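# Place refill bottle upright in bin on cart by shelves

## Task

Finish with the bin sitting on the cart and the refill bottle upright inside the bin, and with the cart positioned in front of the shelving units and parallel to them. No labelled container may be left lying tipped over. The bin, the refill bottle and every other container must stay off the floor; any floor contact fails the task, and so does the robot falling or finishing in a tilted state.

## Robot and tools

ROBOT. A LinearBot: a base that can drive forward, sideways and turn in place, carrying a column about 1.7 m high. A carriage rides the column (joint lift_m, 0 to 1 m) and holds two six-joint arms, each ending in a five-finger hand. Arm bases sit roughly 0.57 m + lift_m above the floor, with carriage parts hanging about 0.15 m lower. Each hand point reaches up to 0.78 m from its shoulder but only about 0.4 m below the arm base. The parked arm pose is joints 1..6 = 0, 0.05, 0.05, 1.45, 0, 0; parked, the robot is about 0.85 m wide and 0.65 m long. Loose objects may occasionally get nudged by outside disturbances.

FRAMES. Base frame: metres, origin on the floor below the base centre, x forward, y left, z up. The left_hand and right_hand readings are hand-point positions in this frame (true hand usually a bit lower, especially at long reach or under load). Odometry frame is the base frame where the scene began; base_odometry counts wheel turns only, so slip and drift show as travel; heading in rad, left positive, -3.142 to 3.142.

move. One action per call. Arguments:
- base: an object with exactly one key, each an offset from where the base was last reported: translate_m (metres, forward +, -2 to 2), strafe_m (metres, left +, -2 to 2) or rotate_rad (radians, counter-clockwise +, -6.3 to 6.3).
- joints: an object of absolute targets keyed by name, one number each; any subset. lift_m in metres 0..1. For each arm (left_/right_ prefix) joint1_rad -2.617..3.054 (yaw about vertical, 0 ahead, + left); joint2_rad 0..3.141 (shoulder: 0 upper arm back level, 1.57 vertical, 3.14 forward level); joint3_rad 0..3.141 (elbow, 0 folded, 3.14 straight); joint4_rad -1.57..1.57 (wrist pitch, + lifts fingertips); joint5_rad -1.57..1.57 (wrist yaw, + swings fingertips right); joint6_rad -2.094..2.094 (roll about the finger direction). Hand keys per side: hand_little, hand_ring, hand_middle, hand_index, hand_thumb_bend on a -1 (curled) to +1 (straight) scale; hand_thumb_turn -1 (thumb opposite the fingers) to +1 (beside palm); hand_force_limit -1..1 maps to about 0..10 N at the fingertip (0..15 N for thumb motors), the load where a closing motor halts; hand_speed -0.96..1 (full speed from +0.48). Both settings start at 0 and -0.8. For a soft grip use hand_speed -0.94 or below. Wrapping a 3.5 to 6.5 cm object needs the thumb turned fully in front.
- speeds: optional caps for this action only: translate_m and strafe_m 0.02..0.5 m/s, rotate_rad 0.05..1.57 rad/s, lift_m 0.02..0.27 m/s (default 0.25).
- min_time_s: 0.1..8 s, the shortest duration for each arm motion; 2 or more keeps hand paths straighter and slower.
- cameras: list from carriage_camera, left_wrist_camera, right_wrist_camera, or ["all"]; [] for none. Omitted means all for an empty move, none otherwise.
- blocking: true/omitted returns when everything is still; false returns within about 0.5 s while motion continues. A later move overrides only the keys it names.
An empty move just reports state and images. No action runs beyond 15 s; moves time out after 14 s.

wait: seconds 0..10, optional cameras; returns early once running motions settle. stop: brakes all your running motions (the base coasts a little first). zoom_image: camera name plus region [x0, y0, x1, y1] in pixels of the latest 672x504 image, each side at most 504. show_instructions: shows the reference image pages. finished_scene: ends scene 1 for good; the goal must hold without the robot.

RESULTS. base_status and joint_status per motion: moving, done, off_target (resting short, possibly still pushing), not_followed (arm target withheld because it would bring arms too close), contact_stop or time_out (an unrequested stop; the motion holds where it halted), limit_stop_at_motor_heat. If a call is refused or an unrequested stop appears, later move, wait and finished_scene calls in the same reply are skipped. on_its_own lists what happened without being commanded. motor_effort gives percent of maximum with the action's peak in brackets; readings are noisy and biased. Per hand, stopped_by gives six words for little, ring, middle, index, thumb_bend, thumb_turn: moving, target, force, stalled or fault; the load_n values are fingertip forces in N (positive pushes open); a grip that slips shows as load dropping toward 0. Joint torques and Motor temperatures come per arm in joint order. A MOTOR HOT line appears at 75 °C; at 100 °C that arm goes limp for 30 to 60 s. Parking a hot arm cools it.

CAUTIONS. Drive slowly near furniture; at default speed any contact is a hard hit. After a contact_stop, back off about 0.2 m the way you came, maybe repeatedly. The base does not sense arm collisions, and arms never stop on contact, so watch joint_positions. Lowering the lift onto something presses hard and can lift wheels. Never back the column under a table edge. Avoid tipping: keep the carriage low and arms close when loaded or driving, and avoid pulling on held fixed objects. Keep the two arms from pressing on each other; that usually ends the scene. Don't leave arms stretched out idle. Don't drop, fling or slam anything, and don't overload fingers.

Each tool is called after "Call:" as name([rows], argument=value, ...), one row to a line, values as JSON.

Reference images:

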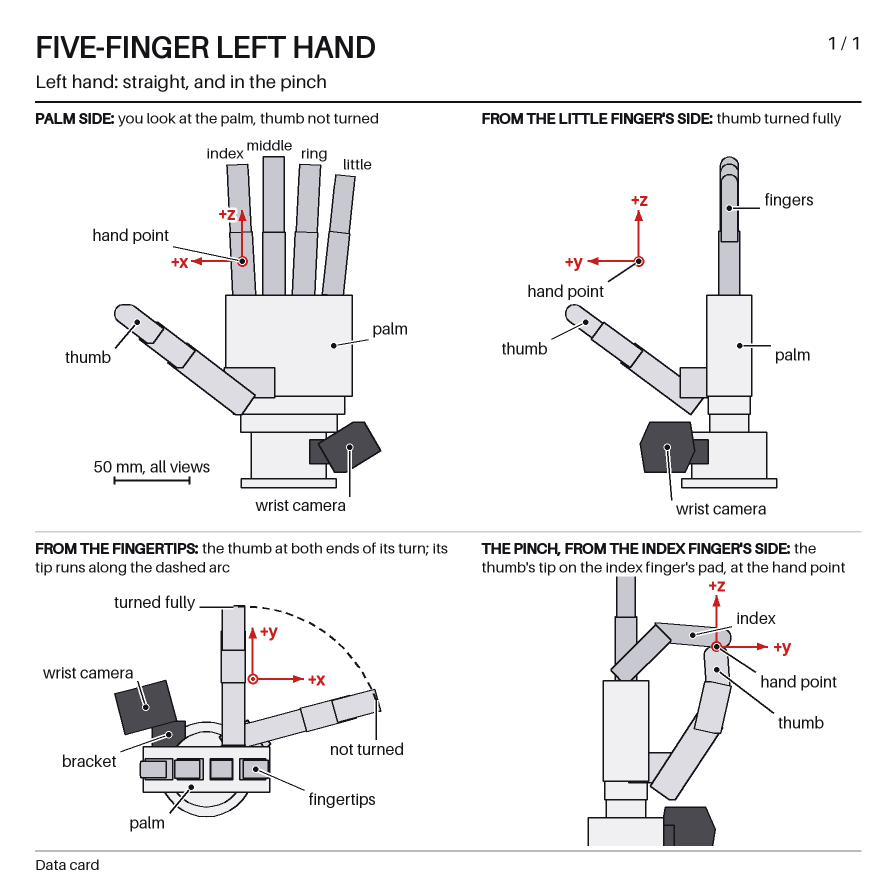

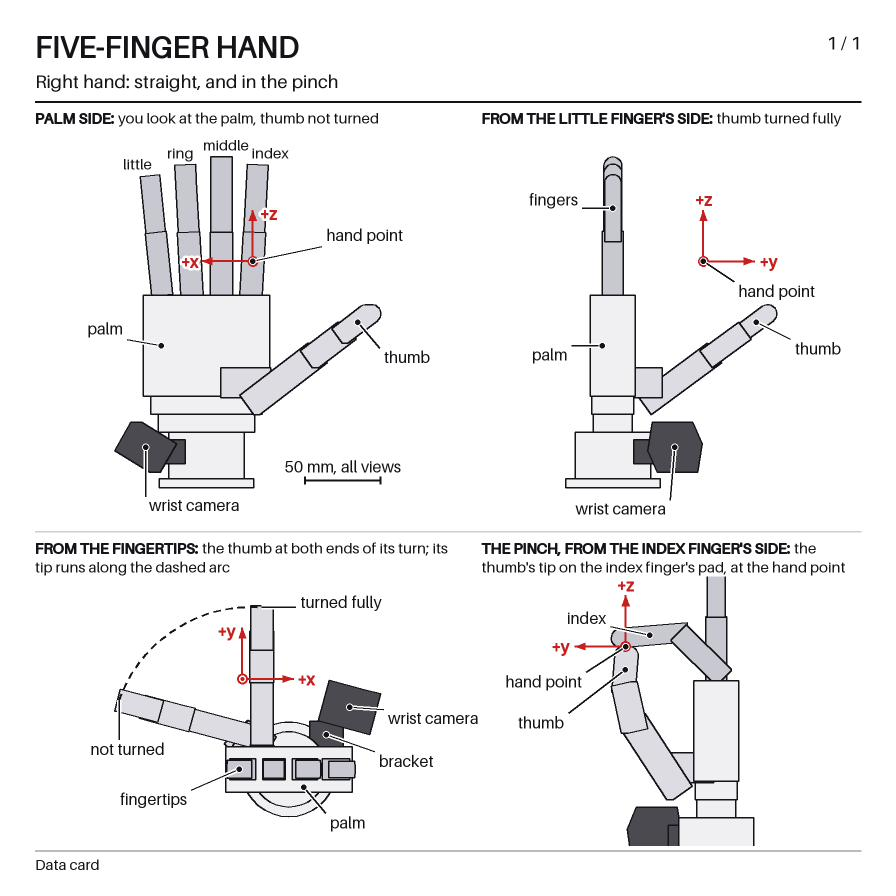

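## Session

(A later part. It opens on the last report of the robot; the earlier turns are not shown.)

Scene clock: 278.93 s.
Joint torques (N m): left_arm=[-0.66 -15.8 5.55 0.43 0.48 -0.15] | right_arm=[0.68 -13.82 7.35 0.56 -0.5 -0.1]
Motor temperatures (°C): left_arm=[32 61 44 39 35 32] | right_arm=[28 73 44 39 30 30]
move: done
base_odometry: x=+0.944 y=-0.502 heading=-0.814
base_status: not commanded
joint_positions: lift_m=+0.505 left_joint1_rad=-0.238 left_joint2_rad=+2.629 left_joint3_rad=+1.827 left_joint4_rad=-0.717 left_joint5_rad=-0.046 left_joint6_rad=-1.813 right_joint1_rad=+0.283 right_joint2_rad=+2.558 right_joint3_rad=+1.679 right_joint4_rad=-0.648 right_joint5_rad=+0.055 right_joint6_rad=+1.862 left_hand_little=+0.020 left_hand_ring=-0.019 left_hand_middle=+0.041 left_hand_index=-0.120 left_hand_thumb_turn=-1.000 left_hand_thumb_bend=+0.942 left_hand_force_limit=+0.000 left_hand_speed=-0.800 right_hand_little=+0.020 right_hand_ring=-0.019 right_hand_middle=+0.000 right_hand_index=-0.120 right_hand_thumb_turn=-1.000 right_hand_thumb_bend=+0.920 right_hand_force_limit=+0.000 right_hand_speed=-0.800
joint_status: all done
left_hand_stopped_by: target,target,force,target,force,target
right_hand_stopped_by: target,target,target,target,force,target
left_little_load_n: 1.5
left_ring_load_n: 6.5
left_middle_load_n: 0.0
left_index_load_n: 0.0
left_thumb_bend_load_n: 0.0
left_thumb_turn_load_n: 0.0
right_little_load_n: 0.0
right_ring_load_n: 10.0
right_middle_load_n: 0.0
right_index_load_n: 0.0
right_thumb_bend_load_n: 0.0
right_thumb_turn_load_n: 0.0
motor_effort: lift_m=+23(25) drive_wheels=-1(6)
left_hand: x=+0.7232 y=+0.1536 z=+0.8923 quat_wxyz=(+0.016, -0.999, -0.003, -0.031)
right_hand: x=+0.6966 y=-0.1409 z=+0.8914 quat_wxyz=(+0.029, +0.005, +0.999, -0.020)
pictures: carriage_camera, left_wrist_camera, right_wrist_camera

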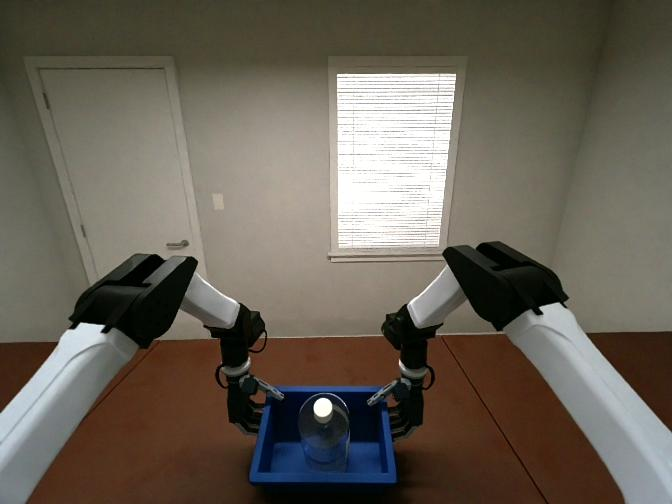

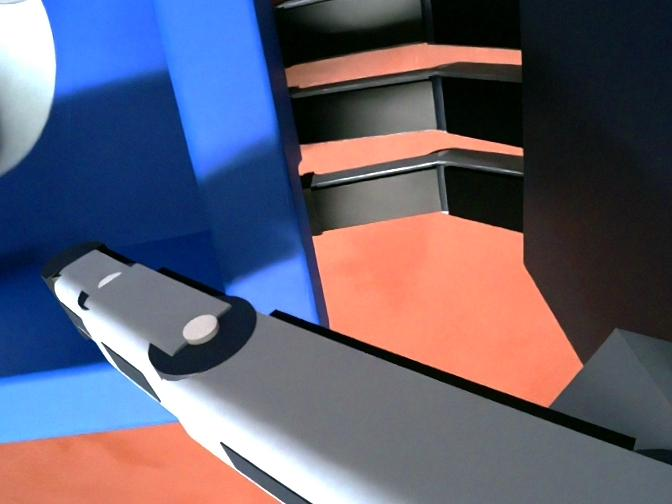

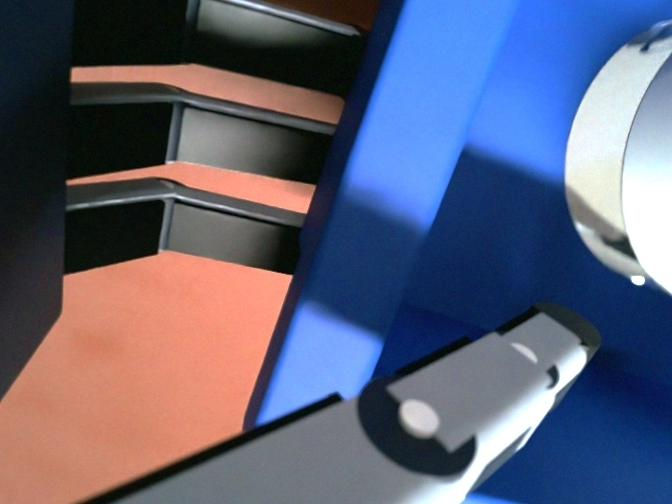

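Call:
move(joints={"lift_m": 0.44}, speeds={"lift_m": 0.03}, cameras=["carriage_camera"])

Call:
move(base={"translate_m": -0.05}, speeds={"translate_m": 0.04}, cameras=["all"])

Call:
zoom_image(camera="carriage_camera", region=[200, 340, 470, 504])

Scene clock: 281.97 s.
Joint torques (N m): left_arm=[-0.69 -15.08 5.52 0.37 0.26 -0.16] | right_arm=[1.22 -12.7 7.25 0.76 -0.47 -0.09]
Motor temperatures (°C): left_arm=[32 62 44 39 35 32] | right_arm=[28 74 44 39 30 30]
move: done
base_odometry: x=+0.944 y=-0.502 heading=-0.814
base_status: not commanded
joint_positions: lift_m=+0.440 left_joint1_rad=-0.238 left_joint2_rad=+2.621 left_joint3_rad=+1.827 left_joint4_rad=-0.708 left_joint5_rad=-0.026 left_joint6_rad=-1.813 right_joint1_rad=+0.278 right_joint2_rad=+2.544 right_joint3_rad=+1.680 right_joint4_rad=-0.666 right_joint5_rad=+0.050 right_joint6_rad=+1.861 left_hand_little=+0.020 left_hand_ring=-0.020 left_hand_middle=+0.041 left_hand_index=-0.120 left_hand_thumb_turn=-1.000 left_hand_thumb_bend=+0.942 left_hand_force_limit=+0.000 left_hand_speed=-0.800 right_hand_little=+0.020 right_hand_ring=-0.020 right_hand_middle=+0.000 right_hand_index=-0.120 right_hand_thumb_turn=-1.000 right_hand_thumb_bend=+0.921 right_hand_force_limit=+0.000 right_hand_speed=-0.800
joint_status: all done
left_hand_stopped_by: target,target,force,target,force,target
right_hand_stopped_by: target,target,target,target,force,target
left_little_load_n: 0.0
left_ring_load_n: 0.0
left_middle_load_n: 0.0
left_index_load_n: 0.0
left_thumb_bend_load_n: 1.0
left_thumb_turn_load_n: 0.0
right_little_load_n: 0.0
right_ring_load_n: 0.0
right_middle_load_n: 0.0
right_index_load_n: -2.0
right_thumb_bend_load_n: 2.0
right_thumb_turn_load_n: -0.5
motor_effort: lift_m=+16(18) drive_wheels=-1(5)
left_hand: x=+0.7267 y=+0.1488 z=+0.8334 quat_wxyz=(+0.005, -0.999, -0.003, -0.036)
right_hand: x=+0.6968 y=-0.1424 z=+0.8336 quat_wxyz=(+0.026, +0.007, +0.999, -0.018)

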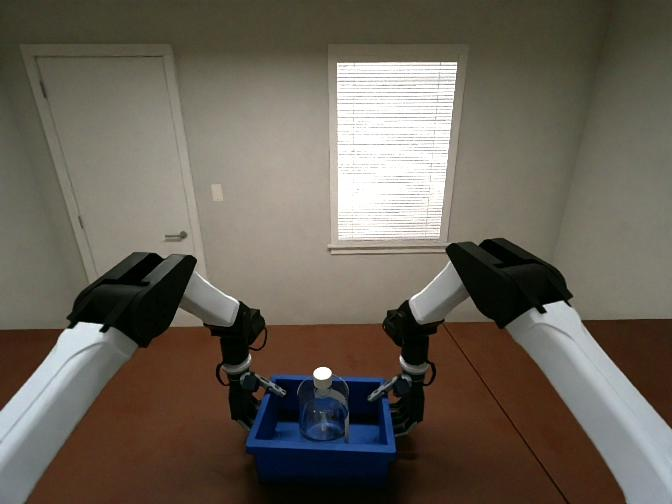

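Scene clock: 283.67 s.
Joint torques (N m): left_arm=[-0.73 -15.1 5.68 0.27 0.42 -0.1] | right_arm=[1.52 -12.78 7.1 0.38 -0.42 -0.17]
Motor temperatures (°C): left_arm=[32 63 44 39 35 32] | right_arm=[28 74 44 39 30 30]
move: done
base_odometry: x=+0.910 y=-0.466 heading=-0.815
base_status: done
joint_positions: lift_m=+0.440 left_joint1_rad=-0.236 left_joint2_rad=+2.621 left_joint3_rad=+1.827 left_joint4_rad=-0.687 left_joint5_rad=-0.045 left_joint6_rad=-1.818 right_joint1_rad=+0.275 right_joint2_rad=+2.544 right_joint3_rad=+1.683 right_joint4_rad=-0.620 right_joint5_rad=+0.048 right_joint6_rad=+1.870 left_hand_little=+0.020 left_hand_ring=-0.020 left_hand_middle=+0.041 left_hand_index=-0.120 left_hand_thumb_turn=-1.000 left_hand_thumb_bend=+0.942 left_hand_force_limit=+0.000 left_hand_speed=-0.800 right_hand_little=+0.020 right_hand_ring=-0.020 right_hand_middle=+0.000 right_hand_index=-0.120 right_hand_thumb_turn=-1.000 right_hand_thumb_bend=+0.920 right_hand_force_limit=+0.000 right_hand_speed=-0.800
joint_status: not commanded
left_hand_stopped_by: target,target,force,target,force,target
right_hand_stopped_by: target,target,target,target,force,target
left_little_load_n: 0.0
left_ring_load_n: 0.5
left_middle_load_n: 1.0
left_index_load_n: 0.0
left_thumb_bend_load_n: 0.5
left_thumb_turn_load_n: 0.0
right_little_load_n: 0.0
right_ring_load_n: 0.5
right_middle_load_n: 0.0
right_index_load_n: 0.5
right_thumb_bend_load_n: 0.0
right_thumb_turn_load_n: 0.0
motor_effort: lift_m=+17(17) drive_wheels=-3(11)
left_hand: x=+0.7334 y=+0.1519 z=+0.8339 quat_wxyz=(+0.011, -0.999, -0.007, -0.049)
right_hand: x=+0.7107 y=-0.1398 z=+0.8375 quat_wxyz=(+0.050, +0.013, +0.999, -0.010)
pictures: carriage_camera, left_wrist_camera, right_wrist_camera

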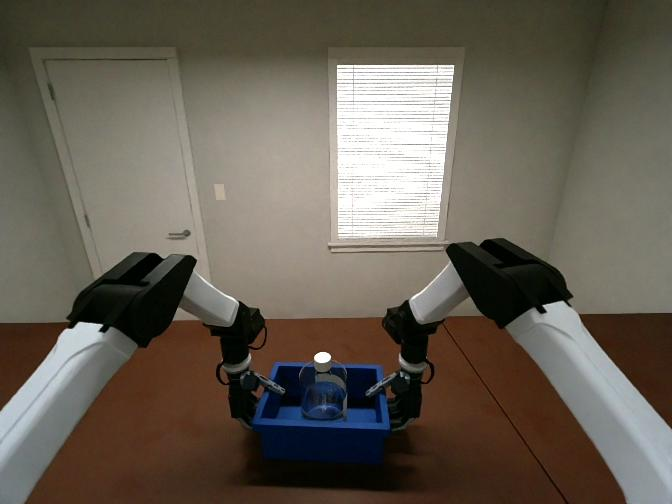

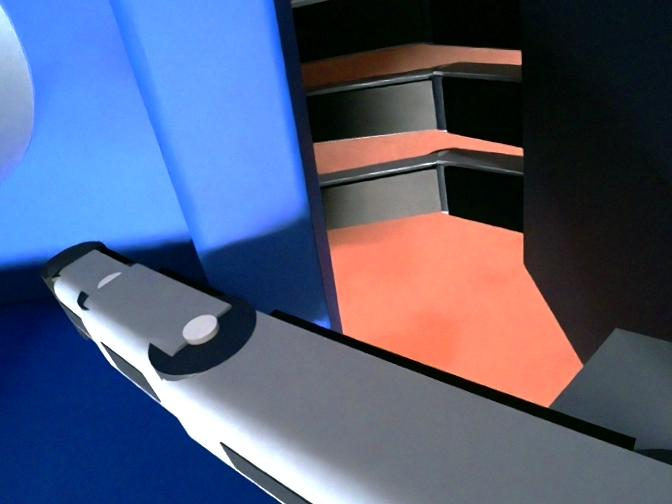

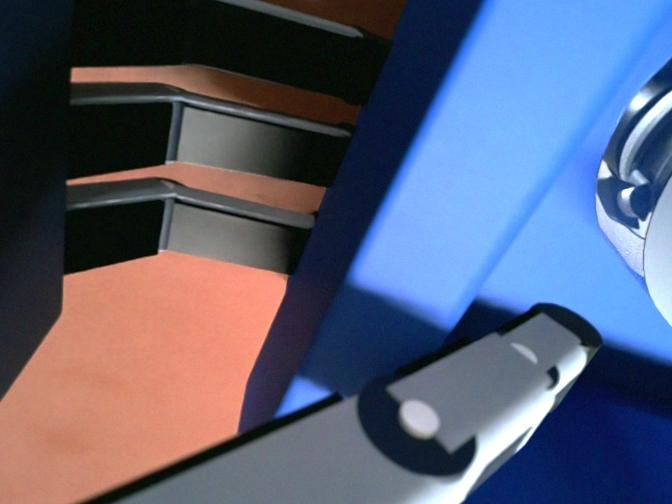

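Scaled by 1.867 from the camera's image (finer frame: 960x720).

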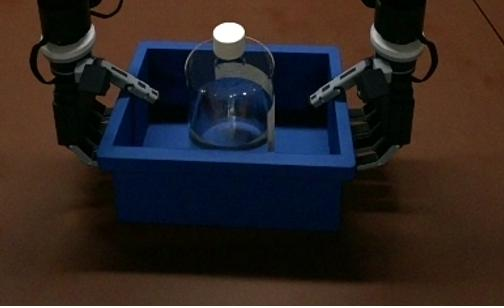

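Call:
move(joints={"left_hand_thumb_bend": 1, "right_hand_thumb_bend": 1, "left_hand_little": 0.3, "right_hand_little": 0.3, "left_hand_ring": 0.3, "right_hand_ring": 0.3, "right_hand_middle": 0.3, "left_hand_middle": 0.3, "left_hand_index": 0.3, "right_hand_index": 0.3}, cameras=["all"])

Call:
zoom_image(camera="carriage_camera", region=[200, 340, 470, 504])

Scene clock: 285.63 s.
Joint torques (N m): left_arm=[-0.81 -15.1 5.83 0.25 0.16 -0.1] | right_arm=[0.7 -12.78 7.1 0.44 -0.11 -0.14]
Motor temperatures (°C): left_arm=[32 63 44 39 35 32] | right_arm=[28 73 44 39 30 30]
move: done
base_odometry: x=+0.910 y=-0.466 heading=-0.815
base_status: not commanded
joint_positions: lift_m=+0.440 left_joint1_rad=-0.236 left_joint2_rad=+2.621 left_joint3_rad=+1.827 left_joint4_rad=-0.691 left_joint5_rad=-0.015 left_joint6_rad=-1.818 right_joint1_rad=+0.284 right_joint2_rad=+2.544 right_joint3_rad=+1.683 right_joint4_rad=-0.628 right_joint5_rad=+0.012 right_joint6_rad=+1.867 left_hand_little=+0.300 left_hand_ring=+0.300 left_hand_middle=+0.300 left_hand_index=+0.300 left_hand_thumb_turn=-1.000 left_hand_thumb_bend=+1.000 left_hand_force_limit=+0.000 left_hand_speed=-0.800 right_hand_little=+0.300 right_hand_ring=+0.300 right_hand_middle=+0.300 right_hand_index=+0.300 right_hand_thumb_turn=-1.000 right_hand_thumb_bend=+1.000 right_hand_force_limit=+0.000 right_hand_speed=-0.800
joint_status: all done
left_hand_stopped_by: target,target,target,target,target,target
right_hand_stopped_by: target,target,target,target,target,target
left_little_load_n: 0.0
left_ring_load_n: 0.5
left_middle_load_n: 0.0
left_index_load_n: 0.0
left_thumb_bend_load_n: 0.0
left_thumb_turn_load_n: 0.0
right_little_load_n: 0.0
right_ring_load_n: 0.0
right_middle_load_n: 0.0
right_index_load_n: 0.0
right_thumb_bend_load_n: 0.0
right_thumb_turn_load_n: 0.0
motor_effort: lift_m=+17(17) drive_wheels=-2(4)
left_hand: x=+0.7311 y=+0.1465 z=+0.8350 quat_wxyz=(-0.003, -0.999, -0.006, -0.043)
right_hand: x=+0.7049 y=-0.1294 z=+0.8385 quat_wxyz=(+0.041, +0.007, +0.999, +0.006)
pictures: carriage_camera, left_wrist_camera, right_wrist_camera

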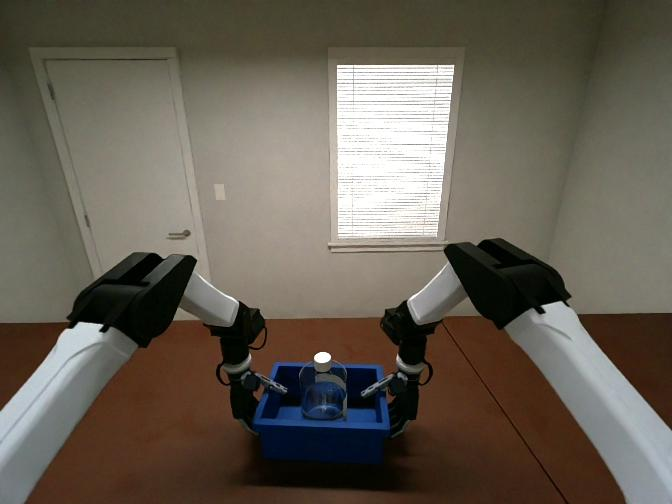

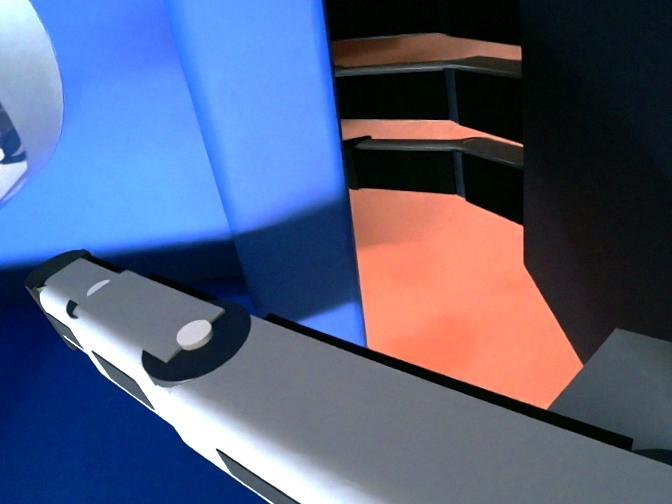

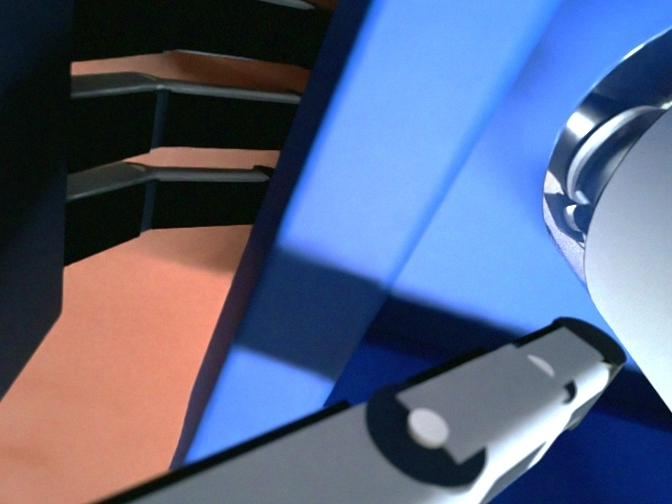

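Scaled by 1.867 from the camera's image (finer frame: 960x720).

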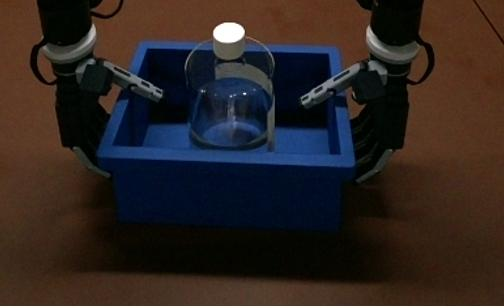

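Call:
move(base={"translate_m": 0.01}, speeds={"translate_m": 0.04}, joints={"left_joint4_rad": -0.76, "right_joint4_rad": -0.7}, min_time_s=0.8, cameras=[])

Call:
move(joints={"left_hand_little": -0.06, "right_hand_little": -0.06, "left_hand_ring": -0.06, "right_hand_ring": -0.06, "right_hand_middle": -0.03, "left_hand_middle": -0.03, "left_hand_index": -0.08, "right_hand_index": -0.08}, cameras=["all"])

Call:
zoom_image(camera="carriage_camera", region=[200, 340, 470, 504])

Scene clock: 287.33 s.
Joint torques (N m): left_arm=[-0.84 -15.04 5.68 0.21 0.13 -0.09] | right_arm=[0.68 -12.71 6.93 0.32 -0.11 -0.14]
Motor temperatures (°C): left_arm=[32 63 44 39 35 32] | right_arm=[28 73 44 39 30 30]
move: done
base_odometry: x=+0.917 y=-0.473 heading=-0.815
base_status: done
joint_positions: lift_m=+0.440 left_joint1_rad=-0.236 left_joint2_rad=+2.621 left_joint3_rad=+1.827 left_joint4_rad=-0.740 left_joint5_rad=-0.014 left_joint6_rad=-1.818 right_joint1_rad=+0.284 right_joint2_rad=+2.544 right_joint3_rad=+1.683 right_joint4_rad=-0.688 right_joint5_rad=+0.011 right_joint6_rad=+1.866 left_hand_little=+0.300 left_hand_ring=+0.300 left_hand_middle=+0.300 left_hand_index=+0.300 left_hand_thumb_turn=-1.000 left_hand_thumb_bend=+1.000 left_hand_force_limit=+0.000 left_hand_speed=-0.800 right_hand_little=+0.300 right_hand_ring=+0.300 right_hand_middle=+0.300 right_hand_index=+0.300 right_hand_thumb_turn=-1.000 right_hand_thumb_bend=+1.000 right_hand_force_limit=+0.000 right_hand_speed=-0.800
joint_status: all done
left_hand_stopped_by: target,target,target,target,target,target
right_hand_stopped_by: target,target,target,target,target,target
left_little_load_n: 0.0
left_ring_load_n: 0.0
left_middle_load_n: 0.0
left_index_load_n: 0.0
left_thumb_bend_load_n: 0.0
left_thumb_turn_load_n: 0.0
right_little_load_n: 0.0
right_ring_load_n: 0.0
right_middle_load_n: 0.0
right_index_load_n: 0.0
right_thumb_bend_load_n: 0.0
right_thumb_turn_load_n: 0.0
motor_effort: lift_m=+16(17) drive_wheels=+2(9)
left_hand: x=+0.7183 y=+0.1494 z=+0.8320 quat_wxyz=(+0.003, -1.000, -0.006, -0.019)
right_hand: x=+0.6895 y=-0.1337 z=+0.8348 quat_wxyz=(+0.012, +0.006, +1.000, -0.002)

Scene clock: 288.50 s.
Joint torques (N m): left_arm=[-0.79 -14.98 5.7 0.21 0.3 -0.1] | right_arm=[0.7 -12.6 6.9 0.41 -0.26 -0.14]
Motor temperatures (°C): left_arm=[32 63 44 39 35 32] | right_arm=[28 73 44 39 30 30]
move: off_target
base_odometry: x=+0.917 y=-0.473 heading=-0.815
base_status: not commanded
joint_positions: lift_m=+0.440 left_joint1_rad=-0.236 left_joint2_rad=+2.621 left_joint3_rad=+1.827 left_joint4_rad=-0.745 left_joint5_rad=-0.030 left_joint6_rad=-1.816 right_joint1_rad=+0.283 right_joint2_rad=+2.544 right_joint3_rad=+1.683 right_joint4_rad=-0.701 right_joint5_rad=+0.028 right_joint6_rad=+1.866 left_hand_little=-0.060 left_hand_ring=-0.058 left_hand_middle=+0.044 left_hand_index=-0.080 left_hand_thumb_turn=-1.000 left_hand_thumb_bend=+1.000 left_hand_force_limit=+0.000 left_hand_speed=-0.800 right_hand_little=-0.060 right_hand_ring=-0.060 right_hand_middle=-0.029 right_hand_index=-0.080 right_hand_thumb_turn=-1.000 right_hand_thumb_bend=+1.000 right_hand_force_limit=+0.000 right_hand_speed=-0.800
joint_status: left_hand_middle off_target (ended at +0.044, target -0.030); the others done
left_hand_stopped_by: target,force,force,target,target,target
right_hand_stopped_by: target,target,target,target,target,target
left_little_load_n: 0.0
left_ring_load_n: 5.0
left_middle_load_n: 2.0
left_index_load_n: 0.0
left_thumb_bend_load_n: 0.0
left_thumb_turn_load_n: 0.5
right_little_load_n: 0.0
right_ring_load_n: 0.5
right_middle_load_n: 2.0
right_index_load_n: 0.0
right_thumb_bend_load_n: -0.5
right_thumb_turn_load_n: 0.0
motor_effort: lift_m=+17(17) drive_wheels=+2(5)
left_hand: x=+0.7177 y=+0.1528 z=+0.8310 quat_wxyz=(+0.011, -1.000, -0.005, -0.019)
right_hand: x=+0.6871 y=-0.1383 z=+0.8333 quat_wxyz=(+0.008, +0.006, +1.000, -0.012)
pictures: carriage_camera, left_wrist_camera, right_wrist_camera

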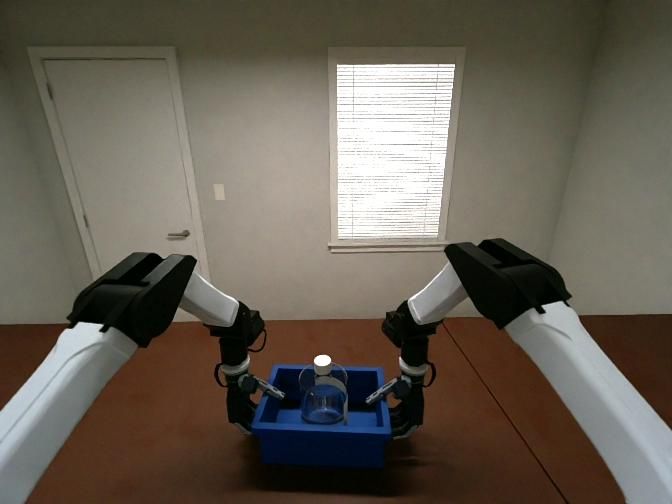

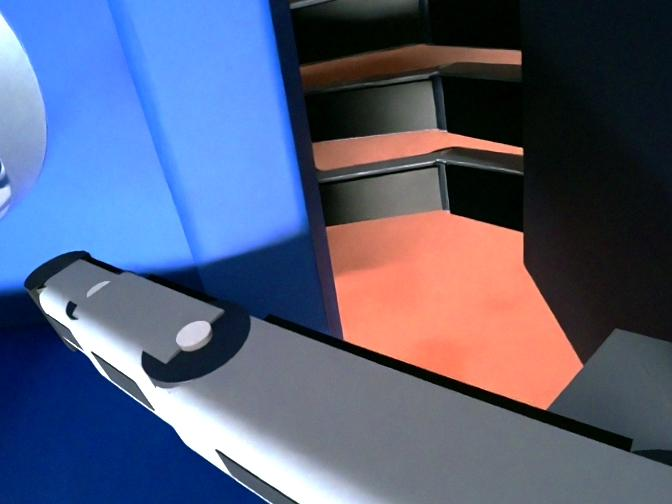

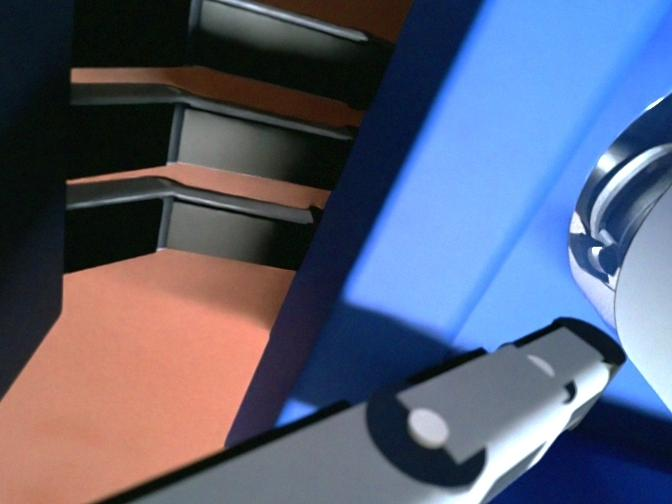

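Scaled by 1.867 from the camera's image (finer frame: 960x720).

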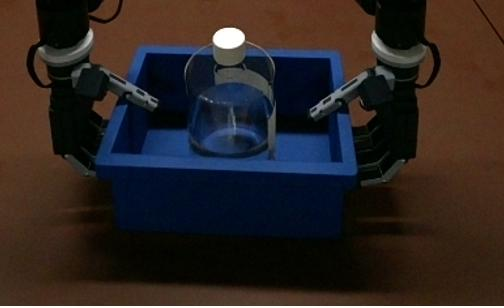

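Call:
move(joints={"lift_m": 0.485}, speeds={"lift_m": 0.04}, cameras=["carriage_camera"])

Call:
zoom_image(camera="carriage_camera", region=[200, 340, 470, 504])

Scene clock: 290.13 s.
Joint torques (N m): left_arm=[-0.79 -16.03 5.59 0.21 0.34 -0.11] | right_arm=[0.72 -14.08 7.01 0.38 -0.3 -0.14]
Motor temperatures (°C): left_arm=[32 63 44 39 35 32] | right_arm=[28 73 44 39 30 30]
move: done
base_odometry: x=+0.917 y=-0.473 heading=-0.815
base_status: not commanded
joint_positions: lift_m=+0.485 left_joint1_rad=-0.236 left_joint2_rad=+2.633 left_joint3_rad=+1.827 left_joint4_rad=-0.751 left_joint5_rad=-0.031 left_joint6_rad=-1.816 right_joint1_rad=+0.283 right_joint2_rad=+2.562 right_joint3_rad=+1.679 right_joint4_rad=-0.703 right_joint5_rad=+0.034 right_joint6_rad=+1.866 left_hand_little=-0.060 left_hand_ring=-0.058 left_hand_middle=+0.044 left_hand_index=-0.080 left_hand_thumb_turn=-1.000 left_hand_thumb_bend=+1.000 left_hand_force_limit=+0.000 left_hand_speed=-0.800 right_hand_little=-0.060 right_hand_ring=-0.060 right_hand_middle=-0.030 right_hand_index=-0.079 right_hand_thumb_turn=-1.000 right_hand_thumb_bend=+1.000 right_hand_force_limit=+0.000 right_hand_speed=-0.800
joint_status: all done
left_hand_stopped_by: target,force,force,target,target,target
right_hand_stopped_by: target,target,target,target,target,target
left_little_load_n: 3.5
left_ring_load_n: 4.0
left_middle_load_n: 0.5
left_index_load_n: 3.5
left_thumb_bend_load_n: 0.0
left_thumb_turn_load_n: 0.0
right_little_load_n: 0.0
right_ring_load_n: 4.5
right_middle_load_n: 0.0
right_index_load_n: 4.5
right_thumb_bend_load_n: 0.0
right_thumb_turn_load_n: 0.0
motor_effort: lift_m=+23(25) drive_wheels=-4(6)
left_hand: x=+0.7131 y=+0.1541 z=+0.8693 quat_wxyz=(+0.013, -1.000, -0.005, -0.011)
right_hand: x=+0.6805 y=-0.1413 z=+0.8677 quat_wxyz=(-0.003, +0.006, +1.000, -0.018)

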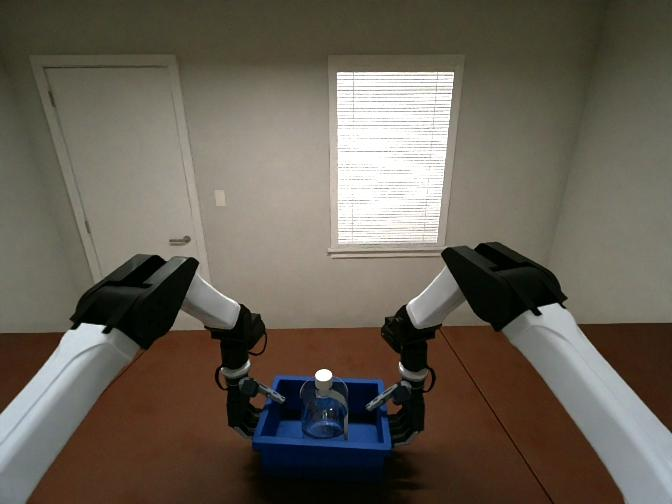

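Scaled by 1.867 from the camera's image (finer frame: 960x720).

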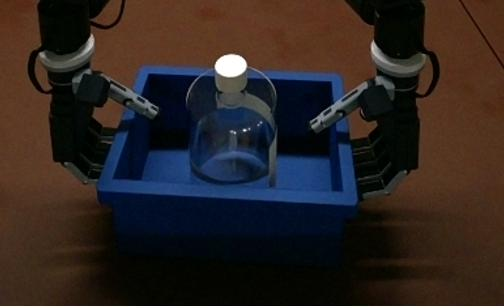

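Call:
move(joints={"lift_m": 0.51}, speeds={"lift_m": 0.04}, cameras=["all"])

Call:
zoom_image(camera="carriage_camera", region=[200, 340, 470, 504])

Scene clock: 291.33 s.
Joint torques (N m): left_arm=[-0.79 -16.32 5.53 0.21 0.32 -0.1] | right_arm=[0.7 -14.13 7.17 0.37 -0.32 -0.13]
Motor temperatures (°C): left_arm=[32 64 44 39 35 32] | right_arm=[28 73 44 39 30 30]
move: done
base_odometry: x=+0.917 y=-0.473 heading=-0.815
base_status: not commanded
joint_positions: lift_m=+0.510 left_joint1_rad=-0.236 left_joint2_rad=+2.635 left_joint3_rad=+1.827 left_joint4_rad=-0.752 left_joint5_rad=-0.033 left_joint6_rad=-1.816 right_joint1_rad=+0.283 right_joint2_rad=+2.564 right_joint3_rad=+1.679 right_joint4_rad=-0.705 right_joint5_rad=+0.036 right_joint6_rad=+1.866 left_hand_little=-0.060 left_hand_ring=-0.058 left_hand_middle=+0.044 left_hand_index=-0.080 left_hand_thumb_turn=-1.000 left_hand_thumb_bend=+1.000 left_hand_force_limit=+0.000 left_hand_speed=-0.800 right_hand_little=-0.060 right_hand_ring=-0.060 right_hand_middle=-0.030 right_hand_index=-0.079 right_hand_thumb_turn=-1.000 right_hand_thumb_bend=+1.000 right_hand_force_limit=+0.000 right_hand_speed=-0.800
joint_status: all done
left_hand_stopped_by: target,force,force,target,target,target
right_hand_stopped_by: target,target,target,target,target,target
left_little_load_n: 3.5
left_ring_load_n: 4.0
left_middle_load_n: 0.5
left_index_load_n: 3.5
left_thumb_bend_load_n: 0.0
left_thumb_turn_load_n: 0.0
right_little_load_n: 0.0
right_ring_load_n: 4.5
right_middle_load_n: 0.5
right_index_load_n: 4.5
right_thumb_bend_load_n: 0.0
right_thumb_turn_load_n: 0.0
motor_effort: lift_m=+23(25) drive_wheels=+2(5)
left_hand: x=+0.7125 y=+0.1547 z=+0.8932 quat_wxyz=(+0.015, -1.000, -0.005, -0.009)
right_hand: x=+0.6799 y=-0.1420 z=+0.8919 quat_wxyz=(-0.004, +0.006, +1.000, -0.020)
pictures: carriage_camera, left_wrist_camera, right_wrist_camera

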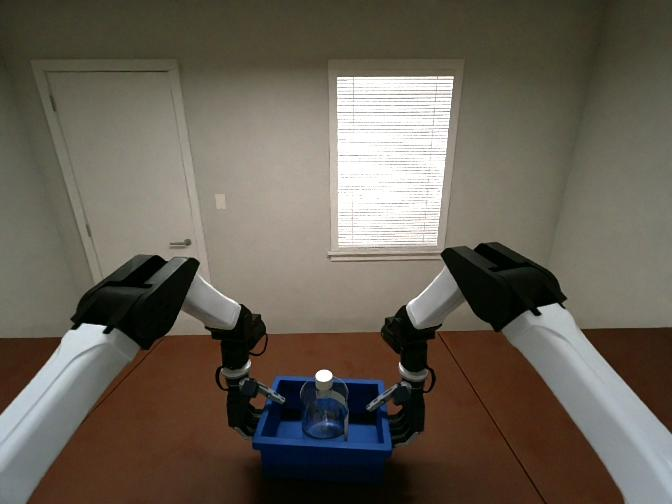

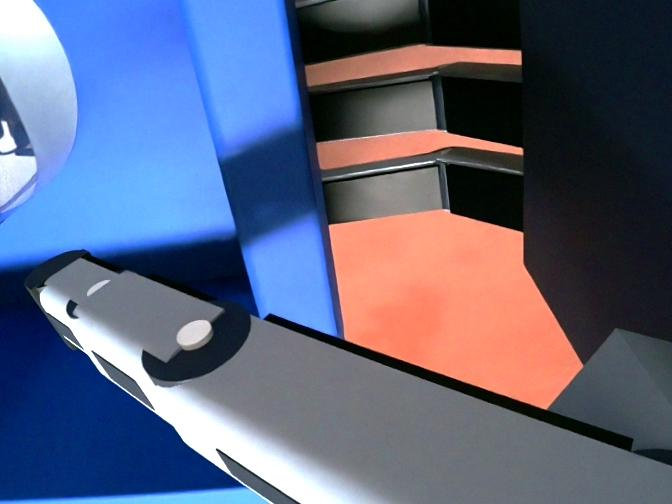

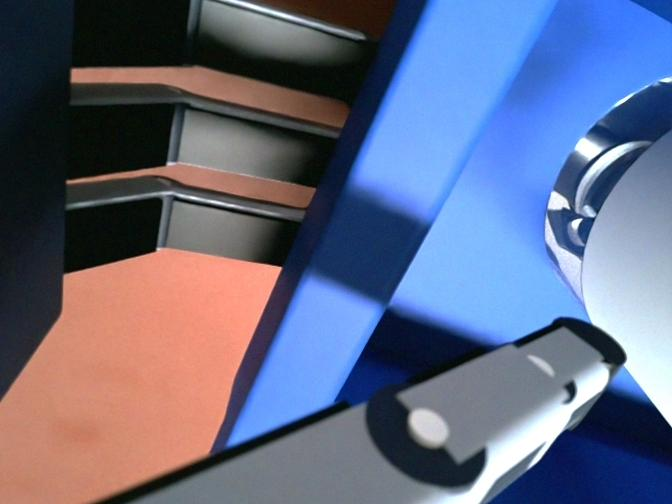

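Scaled by 1.867 from the camera's image (finer frame: 960x720).

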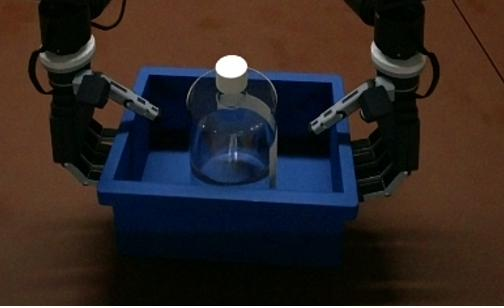

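Call:
move(joints={"left_hand_force_limit": -0.5, "right_hand_force_limit": -0.5, "left_hand_thumb_bend": 0.5, "right_hand_thumb_bend": 0.5, "lift_m": 0.69}, speeds={"lift_m": 0.06}, cameras=["carriage_camera"])

Call:
zoom_image(camera="carriage_camera", region=[200, 340, 470, 504])

Scene clock: 295.23 s.
Joint torques (N m): left_arm=[-0.61 -16.5 5.44 0.24 0.35 -0.1] | right_arm=[0.61 -14.5 7.15 0.38 -0.34 -0.15]
Motor temperatures (°C): left_arm=[32 65 44 39 35 32] | right_arm=[28 74 44 39 30 30]
move: done
base_odometry: x=+0.917 y=-0.473 heading=-0.815
base_status: not commanded
joint_positions: lift_m=+0.690 left_joint1_rad=-0.238 left_joint2_rad=+2.638 left_joint3_rad=+1.827 left_joint4_rad=-0.754 left_joint5_rad=-0.034 left_joint6_rad=-1.817 right_joint1_rad=+0.284 right_joint2_rad=+2.568 right_joint3_rad=+1.678 right_joint4_rad=-0.705 right_joint5_rad=+0.036 right_joint6_rad=+1.866 left_hand_little=-0.060 left_hand_ring=-0.058 left_hand_middle=+0.044 left_hand_index=-0.080 left_hand_thumb_turn=-1.000 left_hand_thumb_bend=+0.500 left_hand_force_limit=-0.500 left_hand_speed=-0.800 right_hand_little=-0.060 right_hand_ring=-0.060 right_hand_middle=-0.030 right_hand_index=-0.079 right_hand_thumb_turn=-1.000 right_hand_thumb_bend=+0.500 right_hand_force_limit=-0.500 right_hand_speed=-0.800
joint_status: all done
left_hand_stopped_by: target,force,force,target,target,target
right_hand_stopped_by: target,target,target,target,target,target
left_little_load_n: 3.5
left_ring_load_n: 4.0
left_middle_load_n: 0.5
left_index_load_n: 3.0
left_thumb_bend_load_n: 0.0
left_thumb_turn_load_n: 0.0
right_little_load_n: 0.0
right_ring_load_n: 4.5
right_middle_load_n: 0.0
right_index_load_n: 4.0
right_thumb_bend_load_n: 0.0
right_thumb_turn_load_n: 0.0
motor_effort: lift_m=+22(26) drive_wheels=+0(5)
left_hand: x=+0.7108 y=+0.1544 z=+1.0714 quat_wxyz=(+0.016, -1.000, -0.004, -0.007)
right_hand: x=+0.6781 y=-0.1422 z=+1.0697 quat_wxyz=(-0.006, +0.006, +1.000, -0.021)

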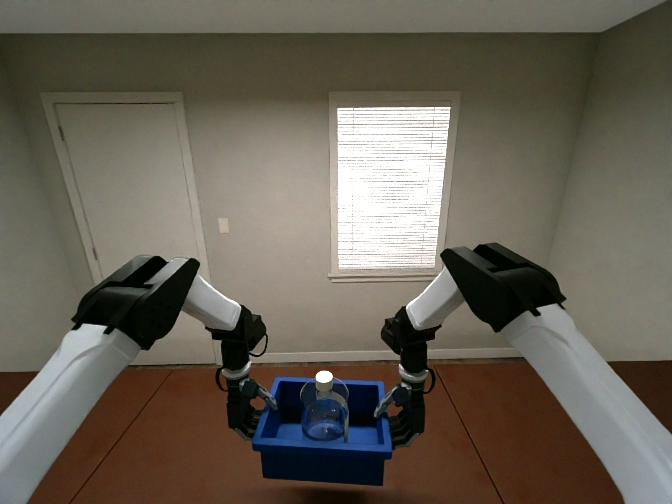

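Scaled by 1.867 from the camera's image (finer frame: 960x720).

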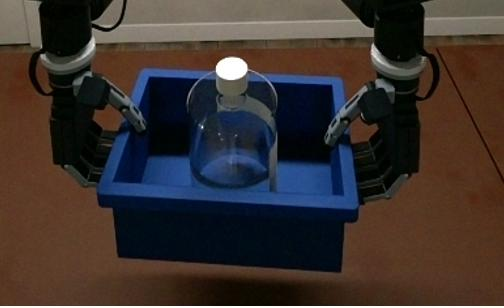

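Call:
move(base={"translate_m": -0.45}, speeds={"translate_m": 0.15}, cameras=["carriage_camera"])

Call:
move(base={"rotate_rad": 1.6}, speeds={"rotate_rad": 0.35}, cameras=["carriage_camera"])

Scene clock: 299.40 s.
Joint torques (N m): left_arm=[-0.73 -16.64 5.57 0.24 0.37 -0.06] | right_arm=[0.59 -14.57 7.19 0.39 -0.33 -0.14]
Motor temperatures (°C): left_arm=[32 66 44 39 35 32] | right_arm=[28 76 44 39 30 30]
move: done
MOTOR HOT: joint 2 (shoulder) of the right arm now reports 76 °C; the controller stops that arm at 100 °C. To cool a motor, set the load down, stop pushing, or move to a pose that needs little force.
base_odometry: x=+0.608 y=-0.146 heading=-0.815
base_status: done
joint_positions: lift_m=+0.690 left_joint1_rad=-0.238 left_joint2_rad=+2.638 left_joint3_rad=+1.827 left_joint4_rad=-0.756 left_joint5_rad=-0.035 left_joint6_rad=-1.817 right_joint1_rad=+0.284 right_joint2_rad=+2.568 right_joint3_rad=+1.678 right_joint4_rad=-0.707 right_joint5_rad=+0.037 right_joint6_rad=+1.866 left_hand_little=-0.060 left_hand_ring=-0.058 left_hand_middle=+0.044 left_hand_index=-0.080 left_hand_thumb_turn=-1.000 left_hand_thumb_bend=+0.500 left_hand_force_limit=-0.500 left_hand_speed=-0.800 right_hand_little=-0.060 right_hand_ring=-0.060 right_hand_middle=-0.030 right_hand_index=-0.079 right_hand_thumb_turn=-1.000 right_hand_thumb_bend=+0.500 right_hand_force_limit=-0.500 right_hand_speed=-0.800
joint_status: not commanded
left_hand_stopped_by: target,force,force,target,target,target
right_hand_stopped_by: target,target,target,target,target,target
left_little_load_n: 3.5
left_ring_load_n: 4.0
left_middle_load_n: 0.5
left_index_load_n: 3.5
left_thumb_bend_load_n: -0.5
left_thumb_turn_load_n: 0.0
right_little_load_n: 0.0
right_ring_load_n: 4.5
right_middle_load_n: 0.0
right_index_load_n: 5.0
right_thumb_bend_load_n: 0.0
right_thumb_turn_load_n: 0.0
motor_effort: lift_m=+22(23) drive_wheels=-3(14)
left_hand: x=+0.7102 y=+0.1545 z=+1.0713 quat_wxyz=(+0.016, -1.000, -0.004, -0.006)
right_hand: x=+0.6777 y=-0.1424 z=+1.0696 quat_wxyz=(-0.007, +0.006, +1.000, -0.021)

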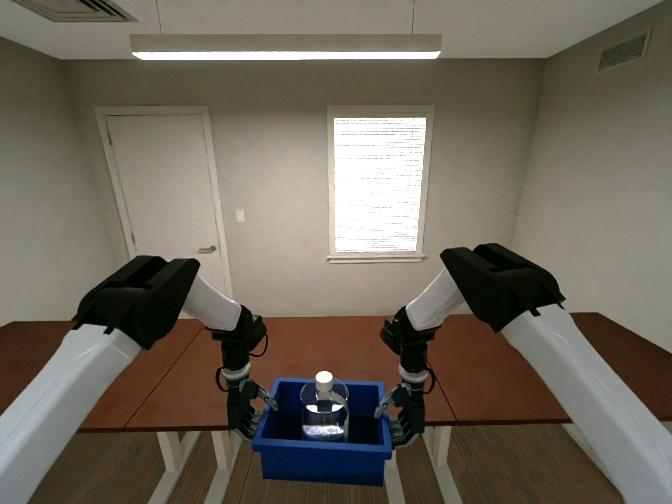

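Scene clock: 304.73 s.
Joint torques (N m): left_arm=[-0.7 -16.68 5.55 0.24 0.44 -0.09] | right_arm=[-0.29 -14.5 7.36 0.34 -0.37 -0.12]
Motor temperatures (°C): left_arm=[32 67 44 38 35 32] | right_arm=[28 77 44 38 30 30]
move: done
MOTOR HOT: still on. Joint 2 (shoulder) of the right arm now reports 77 °C.
base_odometry: x=+0.608 y=-0.146 heading=+0.785
base_status: done
joint_positions: lift_m=+0.690 left_joint1_rad=-0.239 left_joint2_rad=+2.638 left_joint3_rad=+1.827 left_joint4_rad=-0.755 left_joint5_rad=-0.045 left_joint6_rad=-1.815 right_joint1_rad=+0.293 right_joint2_rad=+2.568 right_joint3_rad=+1.677 right_joint4_rad=-0.702 right_joint5_rad=+0.040 right_joint6_rad=+1.864 left_hand_little=-0.060 left_hand_ring=-0.058 left_hand_middle=+0.044 left_hand_index=-0.080 left_hand_thumb_turn=-1.000 left_hand_thumb_bend=+0.500 left_hand_force_limit=-0.500 left_hand_speed=-0.800 right_hand_little=-0.060 right_hand_ring=-0.059 right_hand_middle=-0.030 right_hand_index=-0.079 right_hand_thumb_turn=-1.000 right_hand_thumb_bend=+0.500 right_hand_force_limit=-0.500 right_hand_speed=-0.800
joint_status: not commanded
left_hand_stopped_by: target,force,force,target,target,target
right_hand_stopped_by: target,target,target,target,target,target
left_little_load_n: 5.0
left_ring_load_n: 4.5
left_middle_load_n: 0.0
left_index_load_n: 2.0
left_thumb_bend_load_n: 0.0
left_thumb_turn_load_n: 0.0
right_little_load_n: 0.0
right_ring_load_n: 4.5
right_middle_load_n: 0.0
right_index_load_n: 4.5
right_thumb_bend_load_n: 0.0
right_thumb_turn_load_n: 0.0
motor_effort: lift_m=+22(23) drive_wheels=+9(14)
left_hand: x=+0.7108 y=+0.1558 z=+1.0709 quat_wxyz=(+0.021, -1.000, -0.003, -0.008)
right_hand: x=+0.6769 y=-0.1386 z=+1.0694 quat_wxyz=(-0.005, +0.000, +1.000, -0.022)

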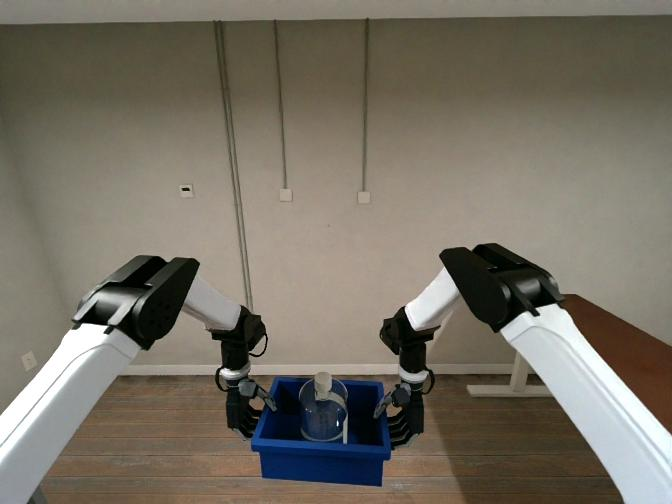

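Call:
move(base={"rotate_rad": 1.6}, speeds={"rotate_rad": 0.4}, cameras=["carriage_camera"])

Call:
zoom_image(camera="carriage_camera", region=[170, 340, 500, 504])

Scene clock: 309.70 s.
Joint torques (N m): left_arm=[-0.53 -16.55 5.45 0.25 0.42 -0.11] | right_arm=[-0.27 -14.45 7.31 0.35 -0.37 -0.09]
Motor temperatures (°C): left_arm=[32 69 44 38 35 32] | right_arm=[28 79 44 38 30 30]
move: done
MOTOR HOT: still on. Joint 2 (shoulder) of the right arm now reports 79 °C.
base_odometry: x=+0.608 y=-0.146 heading=+2.385
base_status: done
joint_positions: lift_m=+0.690 left_joint1_rad=-0.239 left_joint2_rad=+2.638 left_joint3_rad=+1.827 left_joint4_rad=-0.753 left_joint5_rad=-0.044 left_joint6_rad=-1.815 right_joint1_rad=+0.292 right_joint2_rad=+2.568 right_joint3_rad=+1.677 right_joint4_rad=-0.703 right_joint5_rad=+0.041 right_joint6_rad=+1.860 left_hand_little=-0.060 left_hand_ring=-0.058 left_hand_middle=+0.044 left_hand_index=-0.080 left_hand_thumb_turn=-1.000 left_hand_thumb_bend=+0.500 left_hand_force_limit=-0.500 left_hand_speed=-0.800 right_hand_little=-0.060 right_hand_ring=-0.059 right_hand_middle=-0.030 right_hand_index=-0.079 right_hand_thumb_turn=-1.000 right_hand_thumb_bend=+0.500 right_hand_force_limit=-0.500 right_hand_speed=-0.800
joint_status: not commanded
left_hand_stopped_by: target,force,force,target,target,target
right_hand_stopped_by: target,target,target,target,target,target
left_little_load_n: 4.5
left_ring_load_n: 4.0
left_middle_load_n: 0.0
left_index_load_n: 2.0
left_thumb_bend_load_n: 0.0
left_thumb_turn_load_n: 0.0
right_little_load_n: 0.0
right_ring_load_n: 5.0
right_middle_load_n: 0.0
right_index_load_n: 4.5
right_thumb_bend_load_n: 0.0
right_thumb_turn_load_n: 0.0
motor_effort: lift_m=+22(23) drive_wheels=+4(17)
left_hand: x=+0.7111 y=+0.1555 z=+1.0710 quat_wxyz=(+0.021, -1.000, -0.003, -0.008)
right_hand: x=+0.6766 y=-0.1391 z=+1.0693 quat_wxyz=(-0.005, -0.002, +1.000, -0.023)

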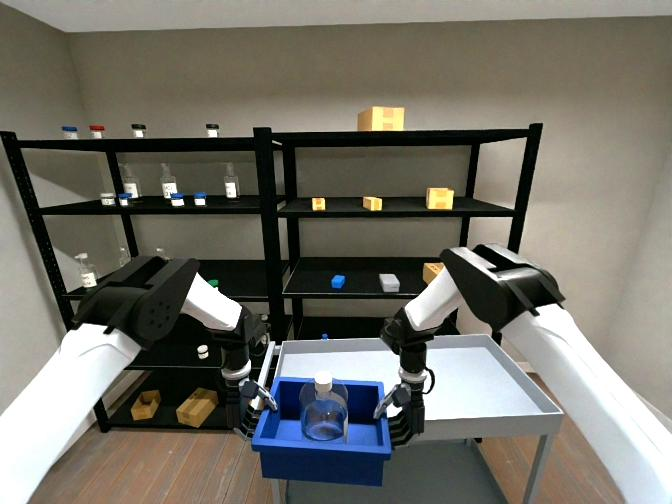

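Scaled by 1.527 from the camera's image (finer frame: 960x720).

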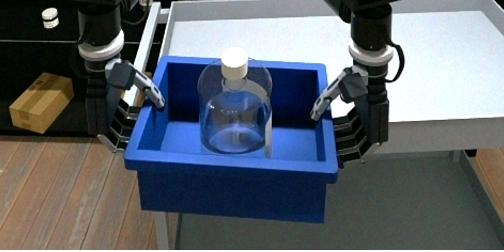

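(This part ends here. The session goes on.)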